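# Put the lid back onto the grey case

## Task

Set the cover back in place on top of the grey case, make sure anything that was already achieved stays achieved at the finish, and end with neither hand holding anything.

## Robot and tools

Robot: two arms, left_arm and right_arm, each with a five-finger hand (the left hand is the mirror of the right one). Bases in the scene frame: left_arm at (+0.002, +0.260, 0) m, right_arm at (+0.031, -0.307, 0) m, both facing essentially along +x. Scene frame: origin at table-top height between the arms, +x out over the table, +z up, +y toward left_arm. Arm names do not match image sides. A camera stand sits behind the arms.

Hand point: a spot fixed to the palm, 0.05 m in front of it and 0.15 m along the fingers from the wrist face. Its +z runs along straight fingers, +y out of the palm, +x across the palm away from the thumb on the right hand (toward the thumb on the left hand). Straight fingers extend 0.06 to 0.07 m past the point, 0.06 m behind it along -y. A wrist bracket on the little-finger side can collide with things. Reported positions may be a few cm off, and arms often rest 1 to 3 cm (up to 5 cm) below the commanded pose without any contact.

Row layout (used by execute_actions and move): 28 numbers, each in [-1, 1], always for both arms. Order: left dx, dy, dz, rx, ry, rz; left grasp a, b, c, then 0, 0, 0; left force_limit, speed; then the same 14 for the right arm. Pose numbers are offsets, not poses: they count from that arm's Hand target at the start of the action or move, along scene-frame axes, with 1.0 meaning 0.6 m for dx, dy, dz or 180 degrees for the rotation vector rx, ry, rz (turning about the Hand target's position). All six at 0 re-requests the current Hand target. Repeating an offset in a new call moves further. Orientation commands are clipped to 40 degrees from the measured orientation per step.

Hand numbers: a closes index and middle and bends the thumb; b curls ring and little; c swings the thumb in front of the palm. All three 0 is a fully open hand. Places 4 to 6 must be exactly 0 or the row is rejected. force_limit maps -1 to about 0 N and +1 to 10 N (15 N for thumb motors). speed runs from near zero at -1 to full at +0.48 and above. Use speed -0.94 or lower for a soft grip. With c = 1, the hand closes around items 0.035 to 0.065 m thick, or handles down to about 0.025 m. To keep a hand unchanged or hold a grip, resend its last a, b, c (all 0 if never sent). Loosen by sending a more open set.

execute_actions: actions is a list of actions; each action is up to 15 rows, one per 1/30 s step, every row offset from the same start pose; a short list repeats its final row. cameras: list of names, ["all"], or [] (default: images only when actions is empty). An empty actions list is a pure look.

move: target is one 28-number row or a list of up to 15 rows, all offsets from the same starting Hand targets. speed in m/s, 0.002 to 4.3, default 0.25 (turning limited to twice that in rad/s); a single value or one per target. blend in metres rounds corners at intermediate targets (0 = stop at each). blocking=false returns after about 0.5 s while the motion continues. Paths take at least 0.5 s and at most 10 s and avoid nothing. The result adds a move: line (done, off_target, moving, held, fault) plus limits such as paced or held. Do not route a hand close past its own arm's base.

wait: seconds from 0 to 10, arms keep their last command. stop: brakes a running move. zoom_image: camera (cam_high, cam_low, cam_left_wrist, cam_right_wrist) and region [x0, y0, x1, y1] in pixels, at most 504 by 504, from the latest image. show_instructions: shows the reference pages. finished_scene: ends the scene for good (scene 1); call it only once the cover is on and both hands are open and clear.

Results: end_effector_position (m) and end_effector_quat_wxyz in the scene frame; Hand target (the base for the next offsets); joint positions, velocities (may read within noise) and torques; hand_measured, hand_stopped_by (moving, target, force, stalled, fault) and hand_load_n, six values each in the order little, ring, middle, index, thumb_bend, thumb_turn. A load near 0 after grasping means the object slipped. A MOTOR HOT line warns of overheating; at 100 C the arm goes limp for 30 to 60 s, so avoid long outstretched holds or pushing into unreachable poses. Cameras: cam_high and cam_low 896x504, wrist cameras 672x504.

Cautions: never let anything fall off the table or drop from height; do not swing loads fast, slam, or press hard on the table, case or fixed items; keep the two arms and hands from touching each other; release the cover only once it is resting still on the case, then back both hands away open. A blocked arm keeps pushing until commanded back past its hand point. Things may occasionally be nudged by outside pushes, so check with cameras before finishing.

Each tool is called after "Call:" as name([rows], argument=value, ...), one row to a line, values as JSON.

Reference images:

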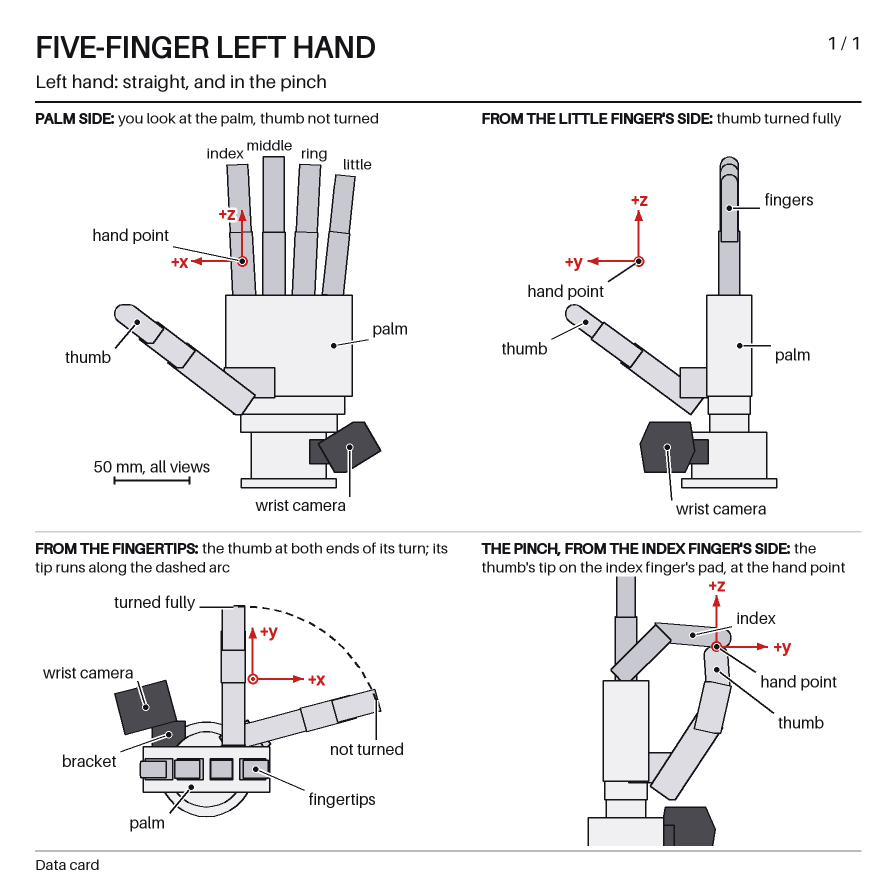

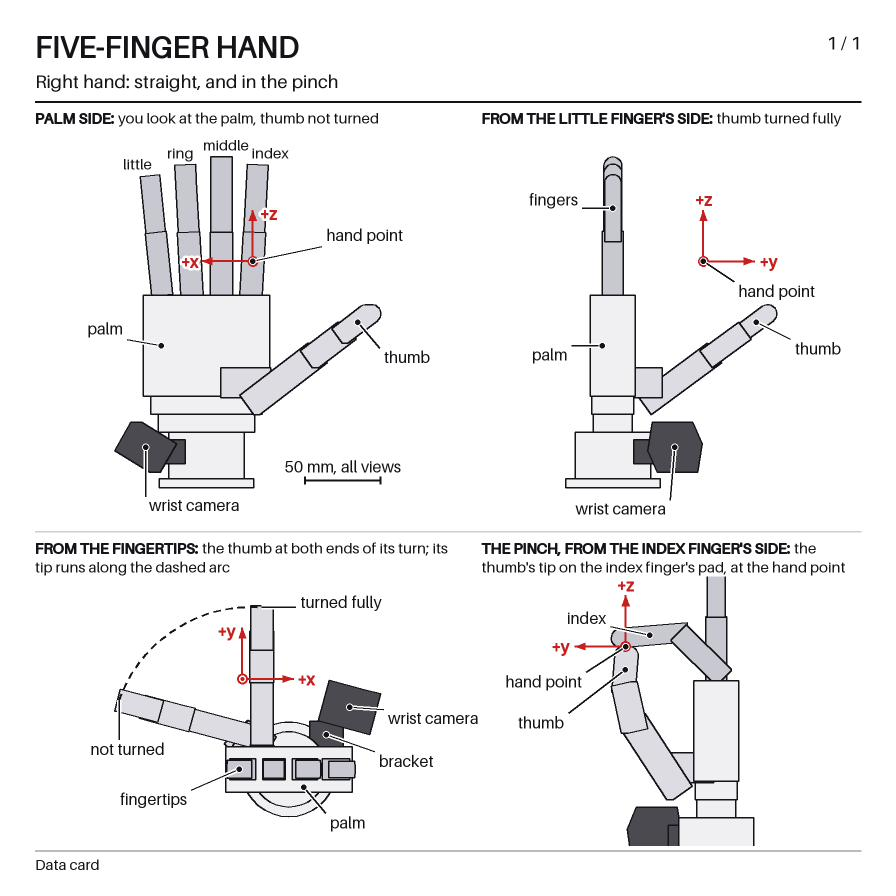

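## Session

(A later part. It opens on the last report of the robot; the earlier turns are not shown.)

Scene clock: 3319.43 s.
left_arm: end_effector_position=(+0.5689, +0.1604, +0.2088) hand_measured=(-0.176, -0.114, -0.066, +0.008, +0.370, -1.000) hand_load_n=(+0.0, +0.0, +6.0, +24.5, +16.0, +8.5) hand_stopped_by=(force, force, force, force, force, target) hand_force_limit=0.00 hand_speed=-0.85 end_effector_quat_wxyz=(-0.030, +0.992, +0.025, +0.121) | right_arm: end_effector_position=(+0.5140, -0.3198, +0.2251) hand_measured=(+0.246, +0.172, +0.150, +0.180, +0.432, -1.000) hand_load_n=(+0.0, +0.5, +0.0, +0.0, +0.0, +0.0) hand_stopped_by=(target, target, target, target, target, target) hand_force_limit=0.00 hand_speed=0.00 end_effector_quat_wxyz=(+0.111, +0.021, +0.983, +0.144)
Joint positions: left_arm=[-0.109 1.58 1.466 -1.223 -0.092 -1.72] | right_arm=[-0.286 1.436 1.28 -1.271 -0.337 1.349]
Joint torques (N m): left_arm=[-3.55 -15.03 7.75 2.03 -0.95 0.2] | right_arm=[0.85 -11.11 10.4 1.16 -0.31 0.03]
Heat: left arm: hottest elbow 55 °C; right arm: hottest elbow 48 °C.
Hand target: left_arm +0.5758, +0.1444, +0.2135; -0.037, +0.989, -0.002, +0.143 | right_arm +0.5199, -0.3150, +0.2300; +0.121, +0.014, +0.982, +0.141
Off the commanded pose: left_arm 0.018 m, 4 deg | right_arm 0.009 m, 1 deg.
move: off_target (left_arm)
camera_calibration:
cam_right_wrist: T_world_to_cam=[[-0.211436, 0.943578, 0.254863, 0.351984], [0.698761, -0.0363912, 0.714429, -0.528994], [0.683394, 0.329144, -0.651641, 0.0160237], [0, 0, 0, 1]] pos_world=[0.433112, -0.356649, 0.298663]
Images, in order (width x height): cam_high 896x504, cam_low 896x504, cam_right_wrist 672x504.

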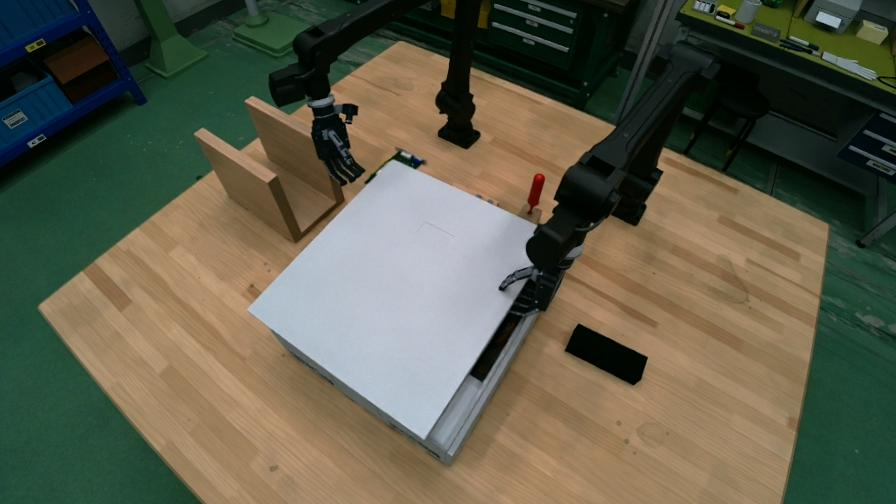

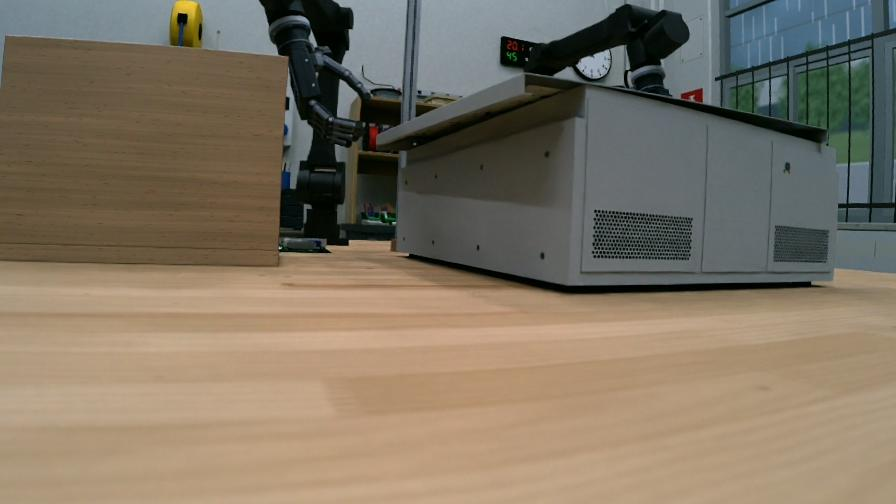

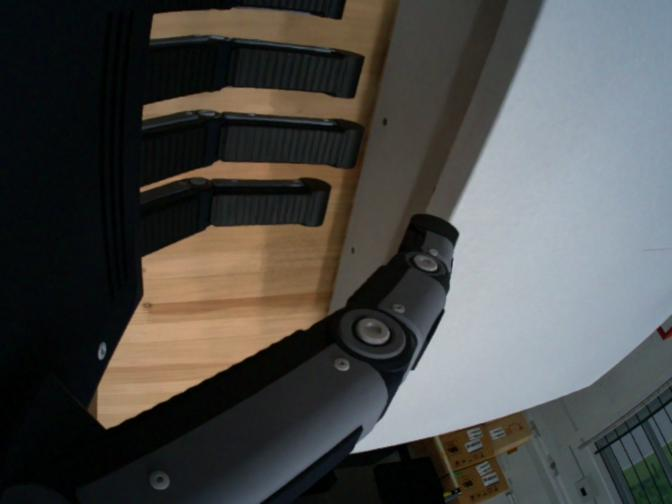

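Call:
move([
  [0,0,0,0,0,0,0.78,0.75,1,0,0,0,0.0,-0.85, 0,0,-0.033,0,0,0,0.25,0.25,1,0,0,0,0.0,0],
  [0,0,0,0,0,0,0.78,0.75,1,0,0,0,0.0,-0.85, 0,0.163,-0.033,0,0,0,0.25,0.25,1,0,0,0,0.0,0],
], speed=0.12, cameras=["cam_right_wrist","cam_low"])

Call:
zoom_image(camera="cam_low", region=[330, 60, 530, 200])

Scene clock: 3346.40 s.
left_arm: end_effector_position=(+0.5689, +0.1604, +0.2088) hand_measured=(-0.176, -0.114, -0.066, +0.008, +0.370, -1.000) hand_load_n=(+0.0, +0.5, +5.5, +24.5, +16.0, +8.5) hand_stopped_by=(force, force, force, force, force, target) hand_force_limit=0.00 hand_speed=-0.85 end_effector_quat_wxyz=(-0.030, +0.992, +0.025, +0.121) | right_arm: end_effector_position=(+0.5166, -0.2218, +0.2005) hand_measured=(+0.526, +0.488, +0.588, +0.550, +0.538, -1.000) hand_load_n=(+0.5, +0.0, +0.0, +0.0, +0.0, +0.0) hand_stopped_by=(target, target, target, target, target, target) hand_force_limit=0.00 hand_speed=0.00 end_effector_quat_wxyz=(+0.107, +0.015, +0.984, +0.141)
Joint positions: left_arm=[-0.109 1.58 1.466 -1.223 -0.092 -1.72] | right_arm=[-0.053 1.405 1.184 -1.142 -0.291 1.575]
Joint torques (N m): left_arm=[-3.37 -14.39 7.71 2.1 -0.87 0.16] | right_arm=[0.67 -11.81 9.89 1.31 -0.23 0.14]
Heat: left arm: hottest elbow 55 °C; right arm: hottest elbow 48 °C.
Hand target: left_arm +0.5758, +0.1444, +0.2135; -0.037, +0.989, -0.002, +0.143 | right_arm +0.5199, -0.2172, +0.2101; +0.121, +0.014, +0.983, +0.141
Off the commanded pose: left_arm 0.018 m, 4 deg | right_arm 0.011 m, 2 deg.
move: off_target (left_arm, right_arm)
camera_calibration:
cam_right_wrist: T_world_to_cam=[[-0.221938, 0.942325, 0.250534, 0.272308], [0.704516, -0.0226579, 0.709326, -0.508609], [0.674092, 0.333932, -0.658855, -0.0268067], [0, 0, 0, 1]] pos_world=[0.436829, -0.259175, 0.274886]
Images, in order (width x height): cam_low 896x504, cam_right_wrist 672x504.

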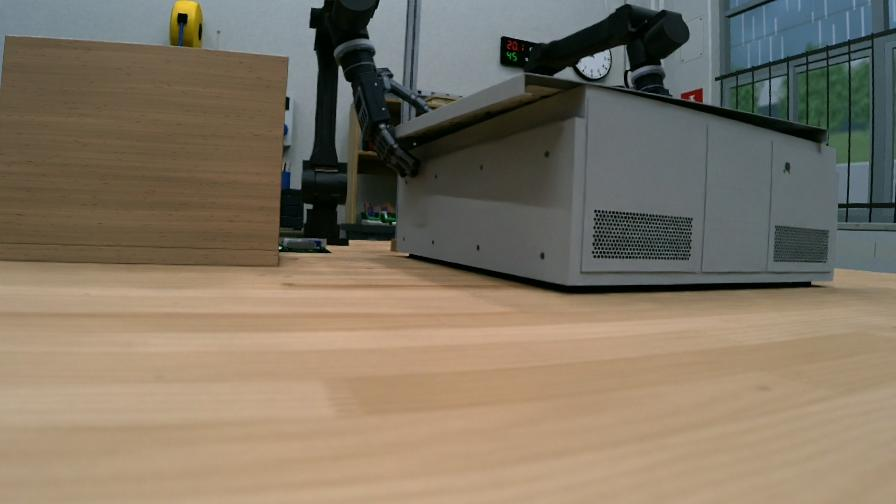

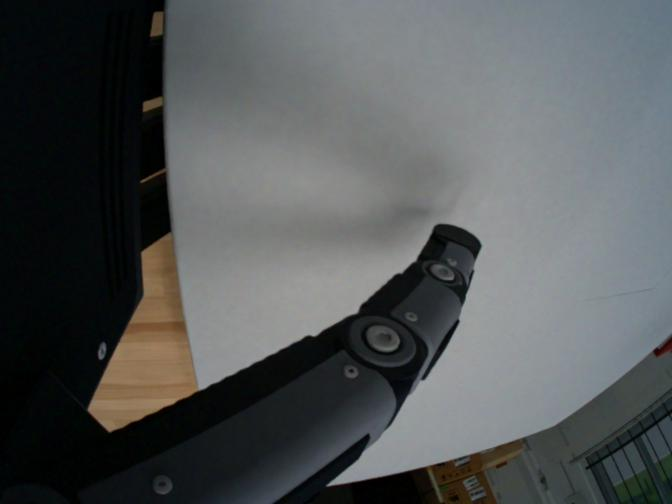

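Scaled by 2.520 from the camera's 896x504 image, which has a finer 1280x720 frame.

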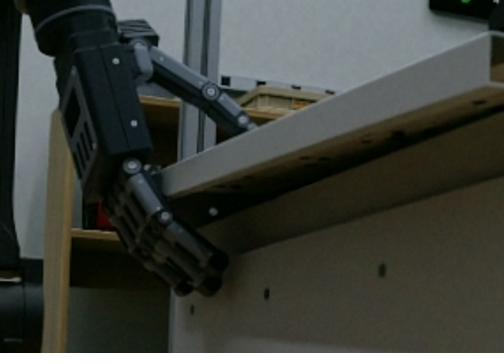

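Call:
move(target=[0,0,0,0,0,0,0.78,0.75,1,0,0,0,0.0,-0.85, 0,0,0,0,0,0,0.8,0.75,1,0,0,0,0.0,-0.8], speed=0.05, cameras=["cam_right_wrist","cam_low"])

Call:
zoom_image(camera="cam_low", region=[330, 60, 530, 200])

Scene clock: 3359.53 s.
left_arm: end_effector_position=(+0.5690, +0.1608, +0.2085) hand_measured=(-0.176, -0.114, -0.066, +0.010, +0.370, -1.000) hand_load_n=(-0.5, +0.0, +7.5, +24.5, +15.0, +7.5) hand_stopped_by=(force, force, force, force, force, target) hand_force_limit=0.00 hand_speed=-0.85 end_effector_quat_wxyz=(-0.031, +0.992, +0.026, +0.121) | right_arm: end_effector_position=(+0.5163, -0.2258, +0.1976) hand_measured=(-0.420, -0.414, -0.184, +0.054, +0.300, -1.000) hand_load_n=(+0.0, +9.5, +2.0, +0.0, +18.0, +1.5) hand_stopped_by=(target, force, force, force, force, target) hand_force_limit=0.00 hand_speed=-0.80 end_effector_quat_wxyz=(+0.106, +0.026, +0.985, +0.136)
Joint positions: left_arm=[-0.109 1.58 1.465 -1.222 -0.094 -1.722] | right_arm=[-0.055 1.4 1.175 -1.136 -0.277 1.595]
Joint torques (N m): left_arm=[-3.08 -15.21 7.65 2.1 -0.85 0.21] | right_arm=[0.73 -11.34 10.7 1.01 -0.79 -0.08]
Heat: left arm: hottest elbow 54 °C; right arm: hottest elbow 48 °C.
Hand target: left_arm +0.5758, +0.1444, +0.2136; -0.037, +0.989, -0.002, +0.143 | right_arm +0.5199, -0.2172, +0.2102; +0.121, +0.014, +0.983, +0.141
Off the commanded pose: left_arm 0.018 m, 4 deg | right_arm 0.016 m, 2 deg.
move: off_target (left_arm, right_arm)
camera_calibration:
cam_right_wrist: T_world_to_cam=[[-0.197713, 0.949704, 0.242841, 0.267428], [0.706916, -0.0334857, 0.706505, -0.509534], [0.679102, 0.311353, -0.66474, -0.0337566], [0, 0, 0, 1]] pos_world=[0.435996, -0.26053, 0.272606]
Images, in order (width x height): cam_low 896x504, cam_right_wrist 672x504.

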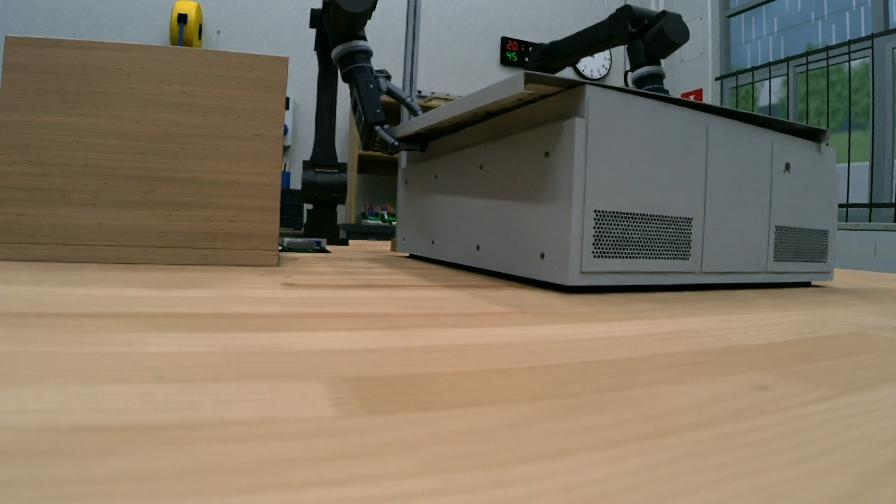

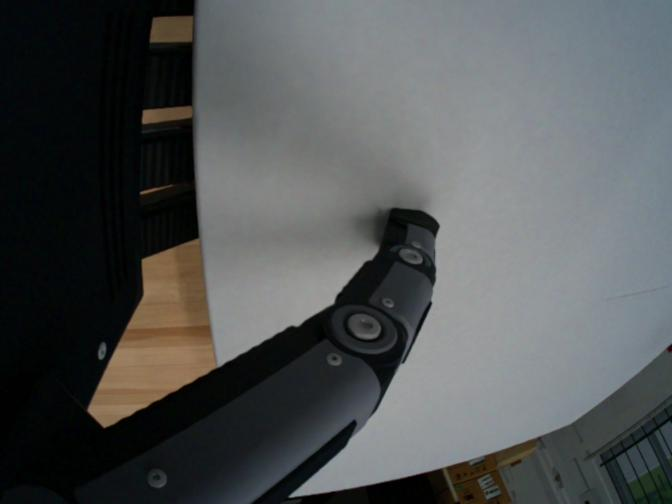

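Scaled by 2.520 from the camera's 896x504 image, which has a finer 1280x720 frame.

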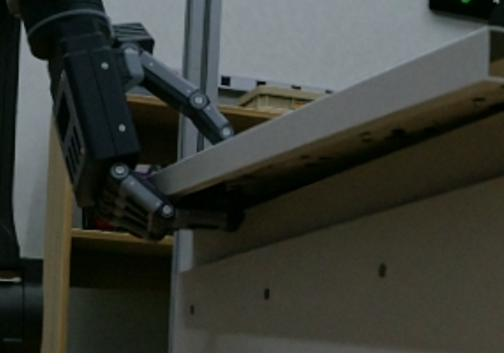

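Call:
move([
  [0,0,0.025,0,0,0,0.78,0.75,1,0,0,0,0.0,-0.85, 0,0,0.045,0,0,0,0.8,0.75,1,0,0,0,0.0,-0.8],
  [-0.033,0,0.025,0,0,0,0.78,0.75,1,0,0,0,0.0,-0.85, -0.033,0,0.045,0,0,0,0.8,0.75,1,0,0,0,0.0,-0.8],
], speed=0.06, cameras=["cam_high","cam_low","cam_left_wrist","cam_right_wrist"])

Call:
zoom_image(camera="cam_low", region=[370, 40, 630, 190])

Call:
zoom_image(camera="cam_high", region=[235, 290, 475, 475])

Scene clock: 3376.73 s.
left_arm: end_effector_position=(+0.5580, +0.1610, +0.2081) hand_measured=(-0.176, -0.114, -0.066, +0.020, +0.370, -1.000) hand_load_n=(-0.5, +0.0, +10.0, +23.5, +17.0, +8.5) hand_stopped_by=(force, force, force, force, force, target) hand_force_limit=0.00 hand_speed=-0.85 end_effector_quat_wxyz=(-0.032, +0.992, +0.028, +0.118) | right_arm: end_effector_position=(+0.4984, -0.2254, +0.2050) hand_measured=(-0.420, -0.412, -0.186, +0.054, +0.300, -1.000) hand_load_n=(+0.0, +11.5, +1.5, +0.0, +16.0, +4.0) hand_stopped_by=(target, force, force, force, force, target) hand_force_limit=0.00 hand_speed=-0.80 end_effector_quat_wxyz=(+0.092, +0.029, +0.986, +0.134)
Joint positions: left_arm=[-0.112 1.556 1.437 -1.226 -0.096 -1.73] | right_arm=[-0.055 1.365 1.167 -1.193 -0.274 1.596]
Joint torques (N m): left_arm=[-3.08 -17.32 7.95 0.87 -0.8 0.26] | right_arm=[0.67 -13.74 12.18 0.27 -0.97 -0.11]
Heat: left arm: hottest elbow 54 °C; right arm: hottest elbow 48 °C.
Hand target: left_arm +0.5560, +0.1444, +0.2284; -0.037, +0.989, -0.002, +0.142 | right_arm +0.5001, -0.2172, +0.2372; +0.121, +0.014, +0.983, +0.141
Off the commanded pose: left_arm 0.026 m, 5 deg | right_arm 0.033 m, 4 deg.
move: off_target (left_arm, right_arm)
camera_calibration:
cam_left_wrist: T_world_to_cam=[[0.172947, 0.973754, 0.147963, -0.285457], [0.704308, -0.227283, 0.672528, -0.496934], [0.688506, -0.0120997, -0.72513, -0.111395], [0, 0, 0, 1]] pos_world=[0.476059, 0.163673, 0.295664]
cam_right_wrist: T_world_to_cam=[[-0.189418, 0.950403, 0.246688, 0.256966], [0.7275, -0.0328901, 0.685319, -0.50789], [0.659443, 0.309277, -0.685188, -0.00322748], [0, 0, 0, 1]] pos_world=[0.420292, -0.259928, 0.282465]

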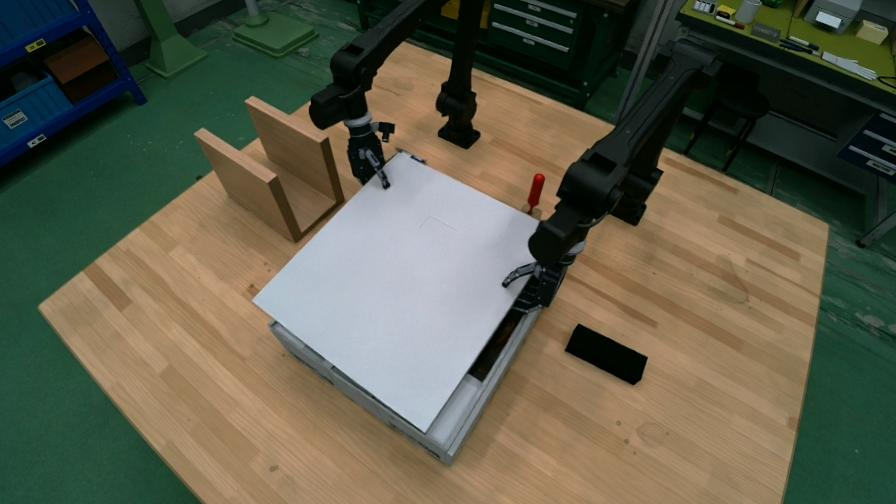

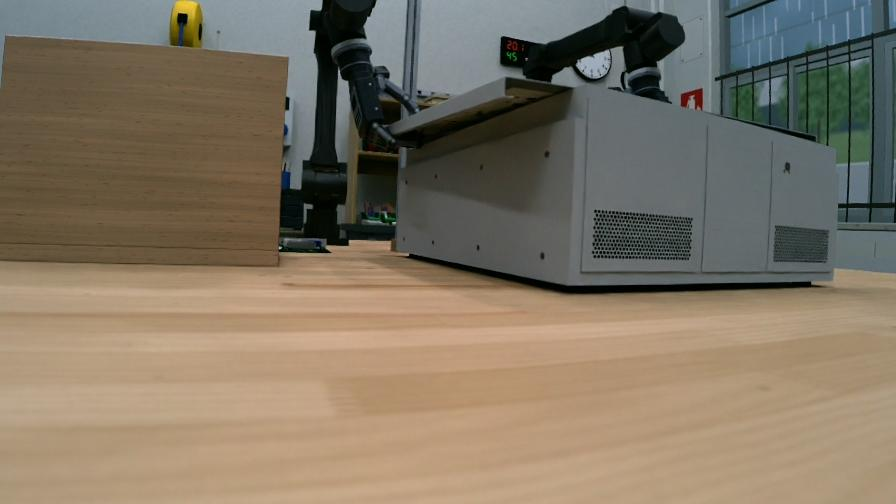

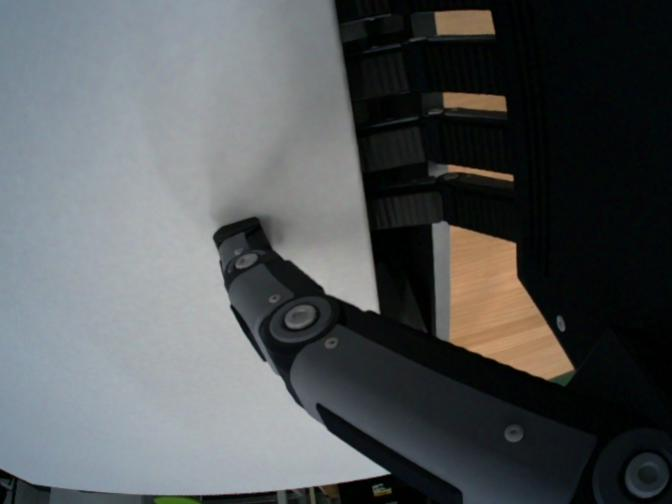

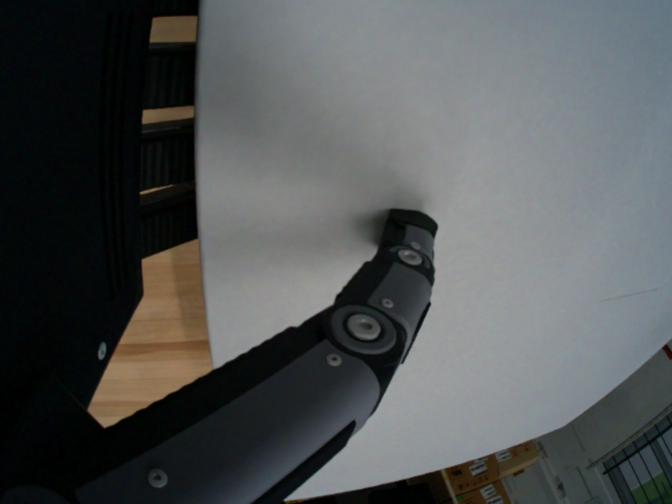

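Scaled by 1.938 from the camera's 896x504 image, which has a finer 1280x720 frame.

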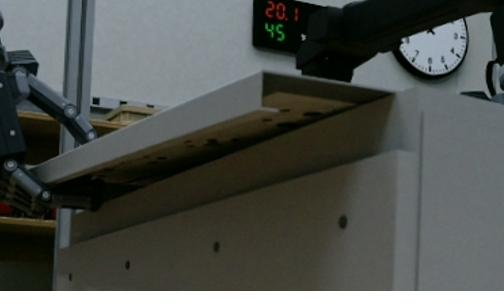

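Scaled by 2.100 from the camera's 896x504 image, which has a finer 1280x720 frame.

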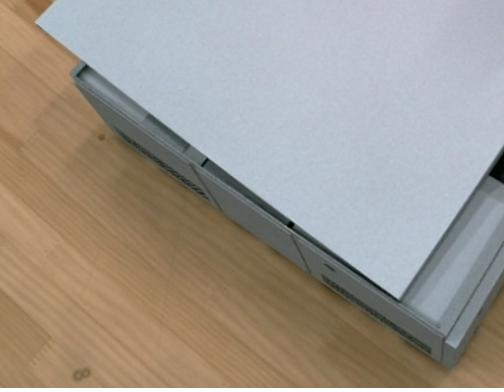

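Call:
move(target=[0,0,0,0,0,0,0.78,0.75,1,0,0,0,0.0,-0.85, 0,0,-0.07,0,0,0,0.8,0.75,1,0,0,0,0.0,-0.8], speed=0.05, cameras=["cam_low"])

Call:
zoom_image(camera="cam_low", region=[370, 40, 630, 190])

Scene clock: 3399.00 s.
left_arm: end_effector_position=(+0.5577, +0.1600, +0.2075) hand_measured=(-0.176, -0.114, -0.066, +0.020, +0.370, -1.000) hand_load_n=(-0.5, +0.0, +9.5, +17.0, +17.5, +5.0) hand_stopped_by=(force, force, force, force, force, target) hand_force_limit=0.00 hand_speed=-0.85 end_effector_quat_wxyz=(-0.037, +0.992, +0.027, +0.118) | right_arm: end_effector_position=(+0.4978, -0.2263, +0.1891) hand_measured=(-0.420, -0.412, -0.186, +0.054, +0.300, -1.000) hand_load_n=(+0.0, +9.0, -0.5, +0.0, +19.5, +3.5) hand_stopped_by=(target, force, force, force, force, target) hand_force_limit=0.00 hand_speed=-0.80 end_effector_quat_wxyz=(+0.109, +0.030, +0.984, +0.138)
Joint positions: left_arm=[-0.118 1.556 1.436 -1.226 -0.106 -1.732] | right_arm=[-0.061 1.352 1.102 -1.104 -0.283 1.599]
Joint torques (N m): left_arm=[-3.02 -17.26 7.94 0.79 -0.45 0.26] | right_arm=[1.08 -10.11 9.96 1.37 -0.56 -0.13]
Heat: left arm: hottest elbow 54 °C; right arm: hottest elbow 49 °C.
Hand target: left_arm +0.5560, +0.1443, +0.2284; -0.037, +0.989, -0.003, +0.142 | right_arm +0.5001, -0.2172, +0.1952; +0.121, +0.014, +0.983, +0.141
Off the commanded pose: left_arm 0.026 m, 4 deg | right_arm 0.011 m, 2 deg.
move: off_target (left_arm, right_arm)
Images, in order (width x height): cam_low 896x504.

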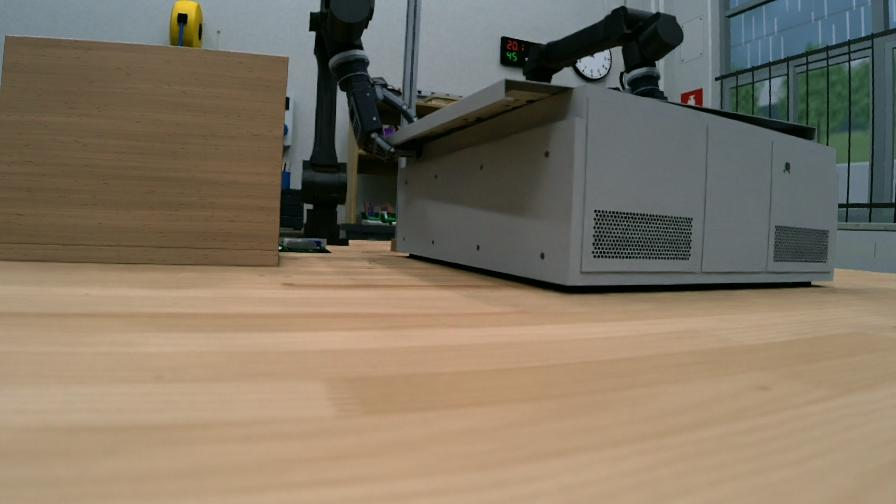

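Scaled by 1.938 from the camera's 896x504 image, which has a finer 1280x720 frame.

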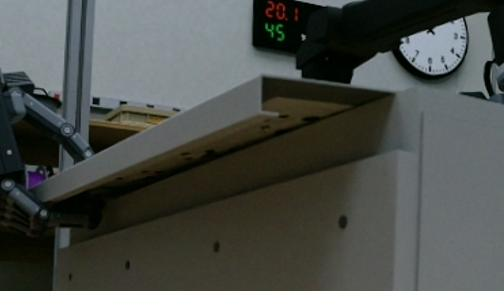

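Call:
move(target=[0,0,0,0,0,0,0.78,0.75,1,0,0,0,0.0,-0.85, 0,0,-0.03,0,0,0,0.8,0.75,1,0,0,0,0.0,-0.8], speed=0.05, cameras=["cam_low"])

Call:
zoom_image(camera="cam_low", region=[370, 100, 470, 180])

Scene clock: 3410.70 s.
left_arm: end_effector_position=(+0.5576, +0.1596, +0.2073) hand_measured=(-0.176, -0.114, -0.066, +0.020, +0.370, -1.000) hand_load_n=(-1.0, +0.0, +9.5, +12.5, +16.0, +3.5) hand_stopped_by=(force, force, force, force, force, target) hand_force_limit=0.00 hand_speed=-0.85 end_effector_quat_wxyz=(-0.039, +0.992, +0.026, +0.119) | right_arm: end_effector_position=(+0.4981, -0.2263, +0.1795) hand_measured=(-0.420, -0.412, -0.186, +0.054, +0.302, -1.000) hand_load_n=(+0.0, +8.0, +0.0, -1.5, +22.5, +3.5) hand_stopped_by=(target, force, force, force, force, target) hand_force_limit=0.00 hand_speed=-0.80 end_effector_quat_wxyz=(+0.117, +0.030, +0.983, +0.141)
Joint positions: left_arm=[-0.12 1.556 1.436 -1.226 -0.111 -1.732] | right_arm=[-0.063 1.352 1.07 -1.058 -0.29 1.599]
Joint torques (N m): left_arm=[-2.43 -18.26 7.97 0.92 -0.24 0.26] | right_arm=[1.2 -8.88 9.42 1.5 -0.28 -0.13]
Heat: left arm: hottest elbow 54 °C; right arm: hottest elbow 48 °C.
Hand target: left_arm +0.5559, +0.1442, +0.2284; -0.037, +0.989, -0.003, +0.142 | right_arm +0.5000, -0.2171, +0.1771; +0.121, +0.014, +0.983, +0.141
Off the commanded pose: left_arm 0.026 m, 4 deg | right_arm 0.010 m, 2 deg.
move: off_target (left_arm)
Images, in order (width x height): cam_low 896x504.

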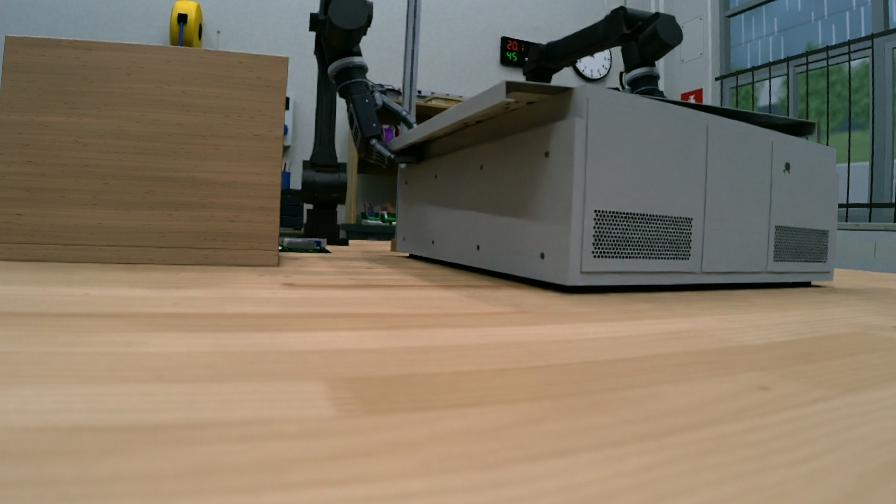

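Scaled by 5.040 from the camera's 896x504 image, which has a finer 1280x720 frame.

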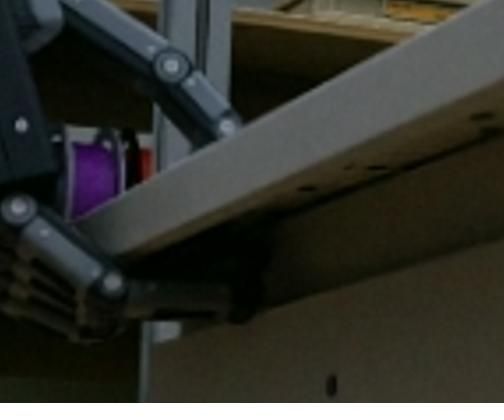

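Call:
move([
  [0.02,0,0,0,0,0,0.78,0.75,1,0,0,0,0.0,-0.85, 0.022,0,0.0,0,0,0,0.8,0.75,1,0,0,0,0.0,-0.8],
  [0.02,0.06,0,0,0,0,0.78,0.75,1,0,0,0,0.0,-0.85, 0.022,0.042,0.0,0,0,0,0.8,0.75,1,0,0,0,0.0,-0.8],
], speed=0.05, cameras=["cam_low","cam_high","cam_left_wrist"])

Call:
zoom_image(camera="cam_low", region=[370, 40, 630, 190])

Call:
zoom_image(camera="cam_high", region=[235, 290, 475, 475])

Scene clock: 3439.33 s.
left_arm: end_effector_position=(+0.5574, +0.1639, +0.2082) hand_measured=(-0.176, -0.114, -0.066, +0.018, +0.370, -1.000) hand_load_n=(-4.0, +0.0, +5.5, +9.5, +11.0, +6.0) hand_stopped_by=(force, force, force, force, force, target) hand_force_limit=0.00 hand_speed=-0.85 end_effector_quat_wxyz=(-0.026, +0.993, +0.014, +0.118) | right_arm: end_effector_position=(+0.5028, -0.2263, +0.1760) hand_measured=(-0.420, -0.412, -0.186, +0.054, +0.304, -1.000) hand_load_n=(+0.0, +7.5, +0.5, +0.0, +30.5, +1.0) hand_stopped_by=(target, force, force, force, force, target) hand_force_limit=0.00 hand_speed=-0.80 end_effector_quat_wxyz=(+0.119, +0.035, +0.983, +0.134)
Joint positions: left_arm=[-0.098 1.556 1.436 -1.222 -0.078 -1.69] | right_arm=[-0.055 1.359 1.07 -1.041 -0.273 1.617]
Joint torques (N m): left_arm=[1.79 -15.44 9.43 0.69 -0.82 0.53] | right_arm=[4.89 -7.41 11.56 1.61 -0.39 0.32]
Heat: left arm: hottest elbow 54 °C; right arm: hottest elbow 46 °C.
Hand target: left_arm +0.5680, +0.1804, +0.2284; -0.037, +0.989, -0.002, +0.142 | right_arm +0.5134, -0.1920, +0.1771; +0.121, +0.014, +0.982, +0.141
Off the commanded pose: left_arm 0.028 m, 4 deg | right_arm 0.036 m, 3 deg.
move: off_target (left_arm, right_arm)
camera_calibration:
cam_left_wrist: T_world_to_cam=[[0.201159, 0.969611, 0.139247, -0.301369], [0.698164, -0.241628, 0.673932, -0.490425], [0.687097, -0.0383504, -0.725553, -0.105731], [0, 0, 0, 1]] pos_world=[0.475667, 0.169655, 0.295764]
Images, in order (width x height): cam_high 896x504, cam_low 896x504, cam_left_wrist 672x504.

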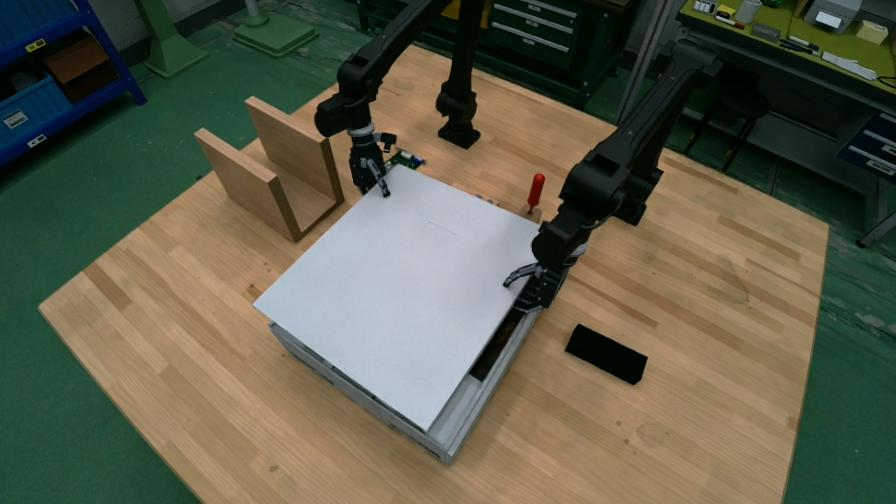

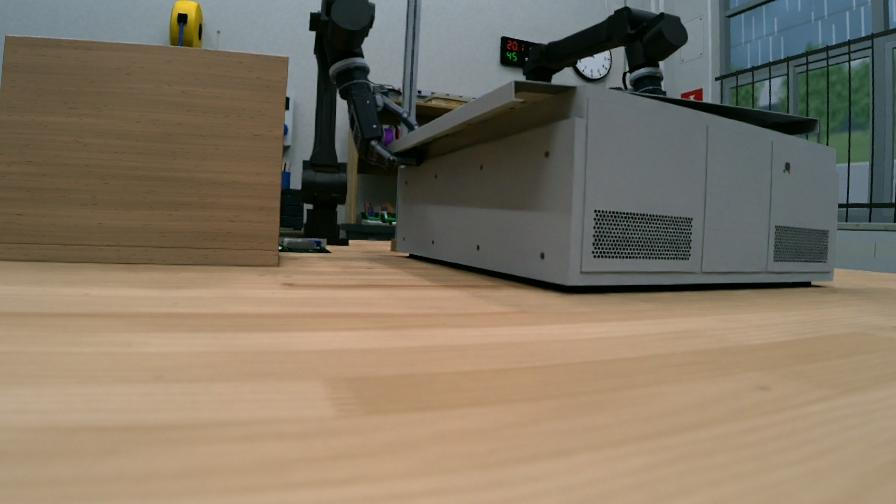

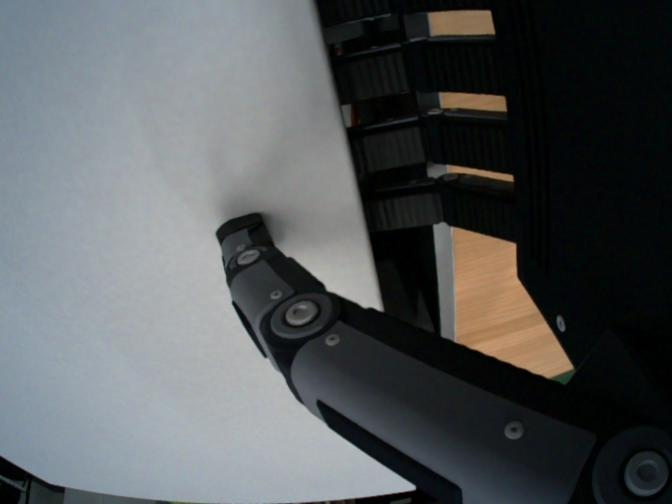

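Scaled by 1.938 from the camera's 896x504 image, which has a finer 1280x720 frame.

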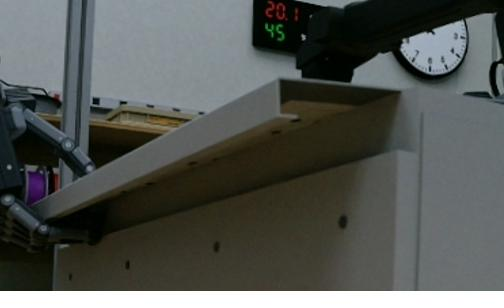

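Scaled by 2.100 from the camera's 896x504 image, which has a finer 1280x720 frame.

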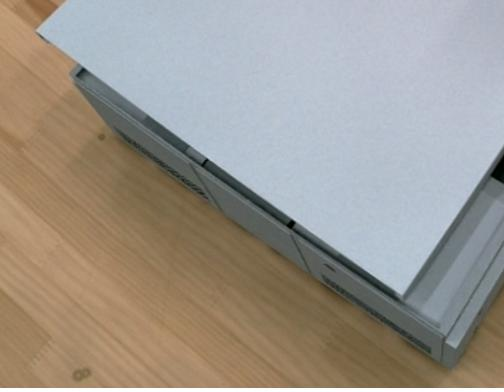

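Call:
move([
  [0,-0.01,0,0,0,0,0.78,0.75,1,0,0,0,0.0,-0.85, -0.005,-0.05,0.005,0,0,0,0.8,0.75,1,0,0,0,0.0,-0.8],
  [0,-0.01,0,0,0,0,0.78,0.75,1,0,0,0,0.0,-0.85, -0.005,-0.05,0.01,0,0,0,0.5,0.45,1,0,0,0,0.0,-0.7],
  [0,-0.01,0,0,0,0,0.78,0.75,1,0,0,0,0.0,-0.85, -0.005,-0.06,0.01,0,0,0,0,0,1,0,0,0,0.0,-0.5],
  [0,-0.01,0,0,0,0,0.78,0.75,1,0,0,0,0.0,-0.85, 0.0,-0.16,0.01,0,0,0,0,0,1,0,0,0,0.0,-0.3],
], speed=0.08, cameras=["cam_low","cam_high"])

Call:
zoom_image(camera="cam_low", region=[370, 40, 630, 190])

Scene clock: 3465.87 s.
left_arm: end_effector_position=(+0.5575, +0.1672, +0.2081) hand_measured=(-0.176, -0.114, -0.066, +0.018, +0.370, -1.000) hand_load_n=(-2.5, +0.0, +4.5, +8.5, +11.0, +6.0) hand_stopped_by=(force, force, force, force, force, target) hand_force_limit=0.00 hand_speed=-0.85 end_effector_quat_wxyz=(-0.027, +0.993, +0.013, +0.118) | right_arm: end_effector_position=(+0.4986, -0.2799, +0.1661) hand_measured=(+1.000, +1.000, +1.000, +1.000, +0.650, -1.000) hand_load_n=(+0.0, +0.0, +0.0, +0.0, +0.0, +0.0) hand_stopped_by=(target, target, target, target, target, target) hand_force_limit=0.00 hand_speed=-0.30 end_effector_quat_wxyz=(+0.104, +0.018, +0.984, +0.144)
Joint positions: left_arm=[-0.092 1.556 1.436 -1.222 -0.078 -1.68] | right_arm=[-0.201 1.413 1.1 -1.101 -0.321 1.428]
Joint torques (N m): left_arm=[0.26 -15.44 9.65 0.84 -0.89 0.32] | right_arm=[-1.03 -9.41 13.74 0.1 -0.49 -0.17]
Heat: left arm: hottest elbow 55 °C; right arm: hottest elbow 46 °C.
Hand target: left_arm +0.5679, +0.1744, +0.2284; -0.037, +0.989, -0.002, +0.142 | right_arm +0.5133, -0.2880, +0.1831; +0.121, +0.014, +0.983, +0.141
Off the commanded pose: left_arm 0.024 m, 4 deg | right_arm 0.024 m, 2 deg.
move: off_target (left_arm, right_arm); target 2's new numbers were sent with right_arm's hand 0.012 m and 2 deg from that target; target 4's new numbers were sent with right_arm's hand 0.024 m and 2 deg from that target
Images, in order (width x height): cam_high 896x504, cam_low 896x504.

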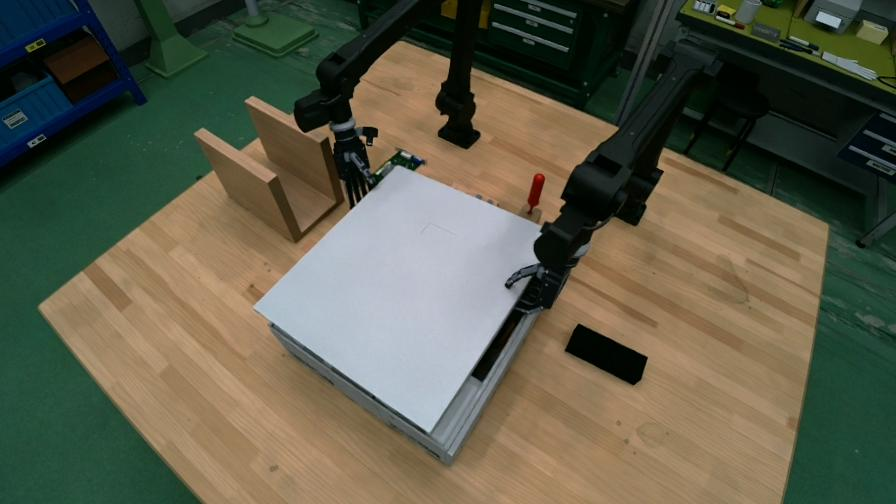

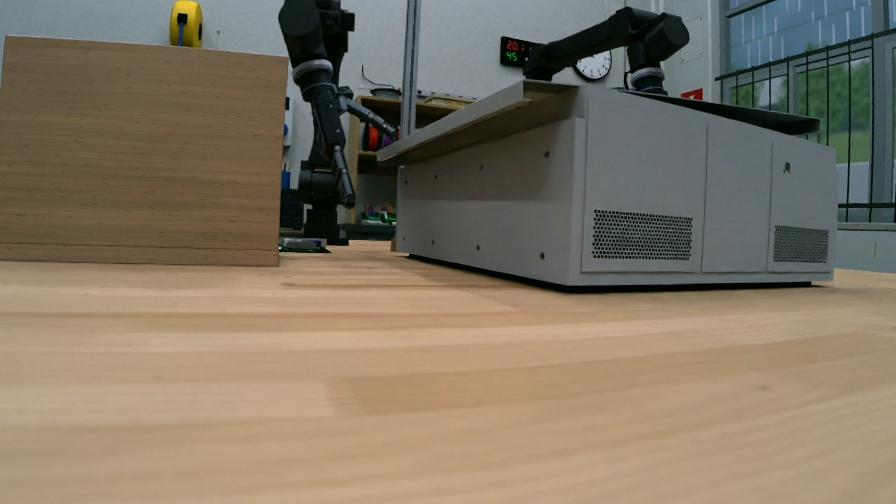

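Scaled by 1.938 from the camera's 896x504 image, which has a finer 1280x720 frame.

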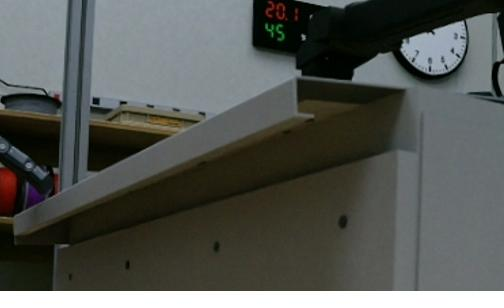

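Call:
move([
  [0,0,0,0,0,0,0.78,0.75,1,0,0,0,0.0,-0.85, 0.1,0.0,0.03,0,0,0,0,0,0,0,0,0,0.0,0],
  [0,0,0,0,0,0,0.78,0.75,1,0,0,0,0.0,-0.85, 0.26,0.0,0.03,0,0,0,0,0,0,0,0,0,0.0,0],
  [0,0,0,0,0,0,0.78,0.75,1,0,0,0,0.0,-0.85, 0.26,0.12,0.03,0,0,0,0,0,0,0,0,0,0.0,0],
], speed=0.12, blend=0.02, cameras=["cam_low","cam_high"])

Call:
zoom_image(camera="cam_low", region=[370, 40, 630, 190])

Scene clock: 3496.90 s.
left_arm: end_effector_position=(+0.5575, +0.1672, +0.2081) hand_measured=(-0.176, -0.114, -0.066, +0.018, +0.370, -1.000) hand_load_n=(-2.5, +0.0, +4.5, +8.5, +11.0, +5.5) hand_stopped_by=(force, force, force, force, force, target) hand_force_limit=0.00 hand_speed=-0.85 end_effector_quat_wxyz=(-0.027, +0.993, +0.013, +0.118) | right_arm: end_effector_position=(+0.6537, -0.2196, +0.1823) hand_measured=(+1.000, +1.000, +1.000, +1.000, +1.000, +1.000) hand_load_n=(+0.0, +0.0, +0.0, +0.0, +0.0, +0.0) hand_stopped_by=(target, target, target, target, target, target) hand_force_limit=0.00 hand_speed=0.00 end_effector_quat_wxyz=(+0.097, +0.014, +0.985, +0.142)
Joint positions: left_arm=[-0.092 1.556 1.436 -1.222 -0.078 -1.68] | right_arm=[-0.035 1.776 1.585 -1.188 -0.288 1.589]
Joint torques (N m): left_arm=[0.03 -15.62 9.51 0.98 -0.87 0.3] | right_arm=[0.44 -16.73 13.09 1.29 -0.22 0.13]
Heat: left arm: hottest elbow 56 °C; right arm: hottest elbow 50 °C.
Hand target: left_arm +0.5679, +0.1744, +0.2284; -0.037, +0.989, -0.002, +0.142 | right_arm +0.6693, -0.2160, +0.2011; +0.121, +0.014, +0.983, +0.141
Off the commanded pose: left_arm 0.024 m, 4 deg | right_arm 0.025 m, 3 deg.
move: off_target (left_arm, right_arm)
Images, in order (width x height): cam_high 896x504, cam_low 896x504.

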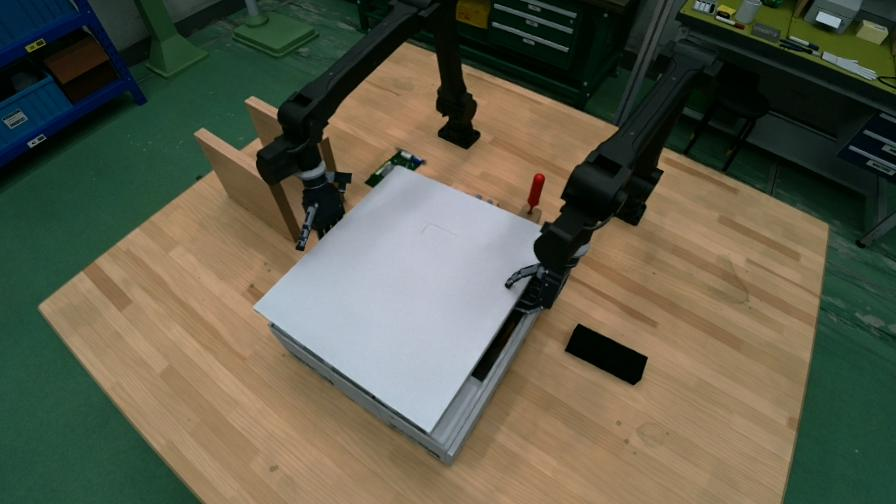

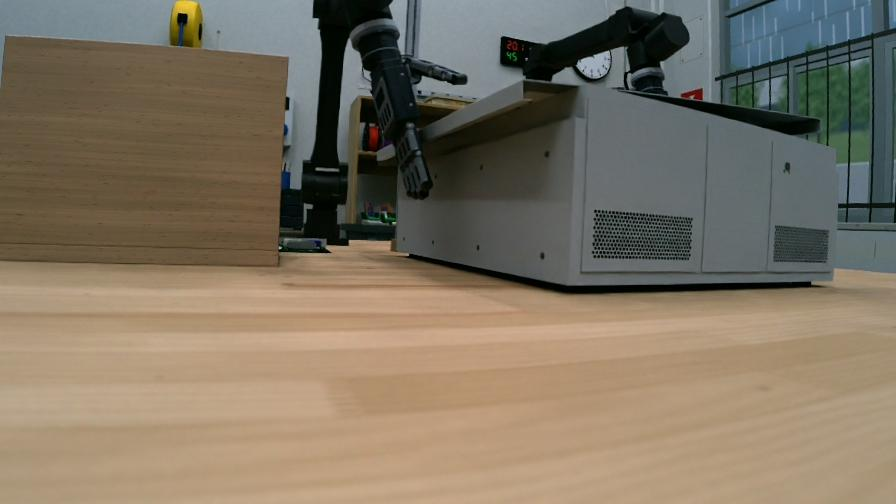

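Scaled by 1.938 from the camera's 896x504 image, which has a finer 1280x720 frame.

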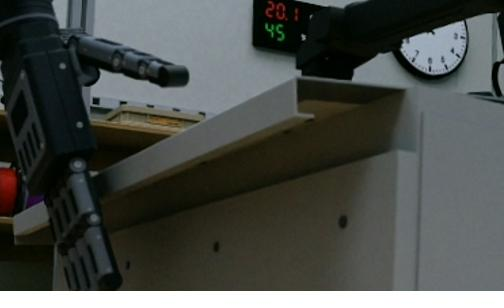

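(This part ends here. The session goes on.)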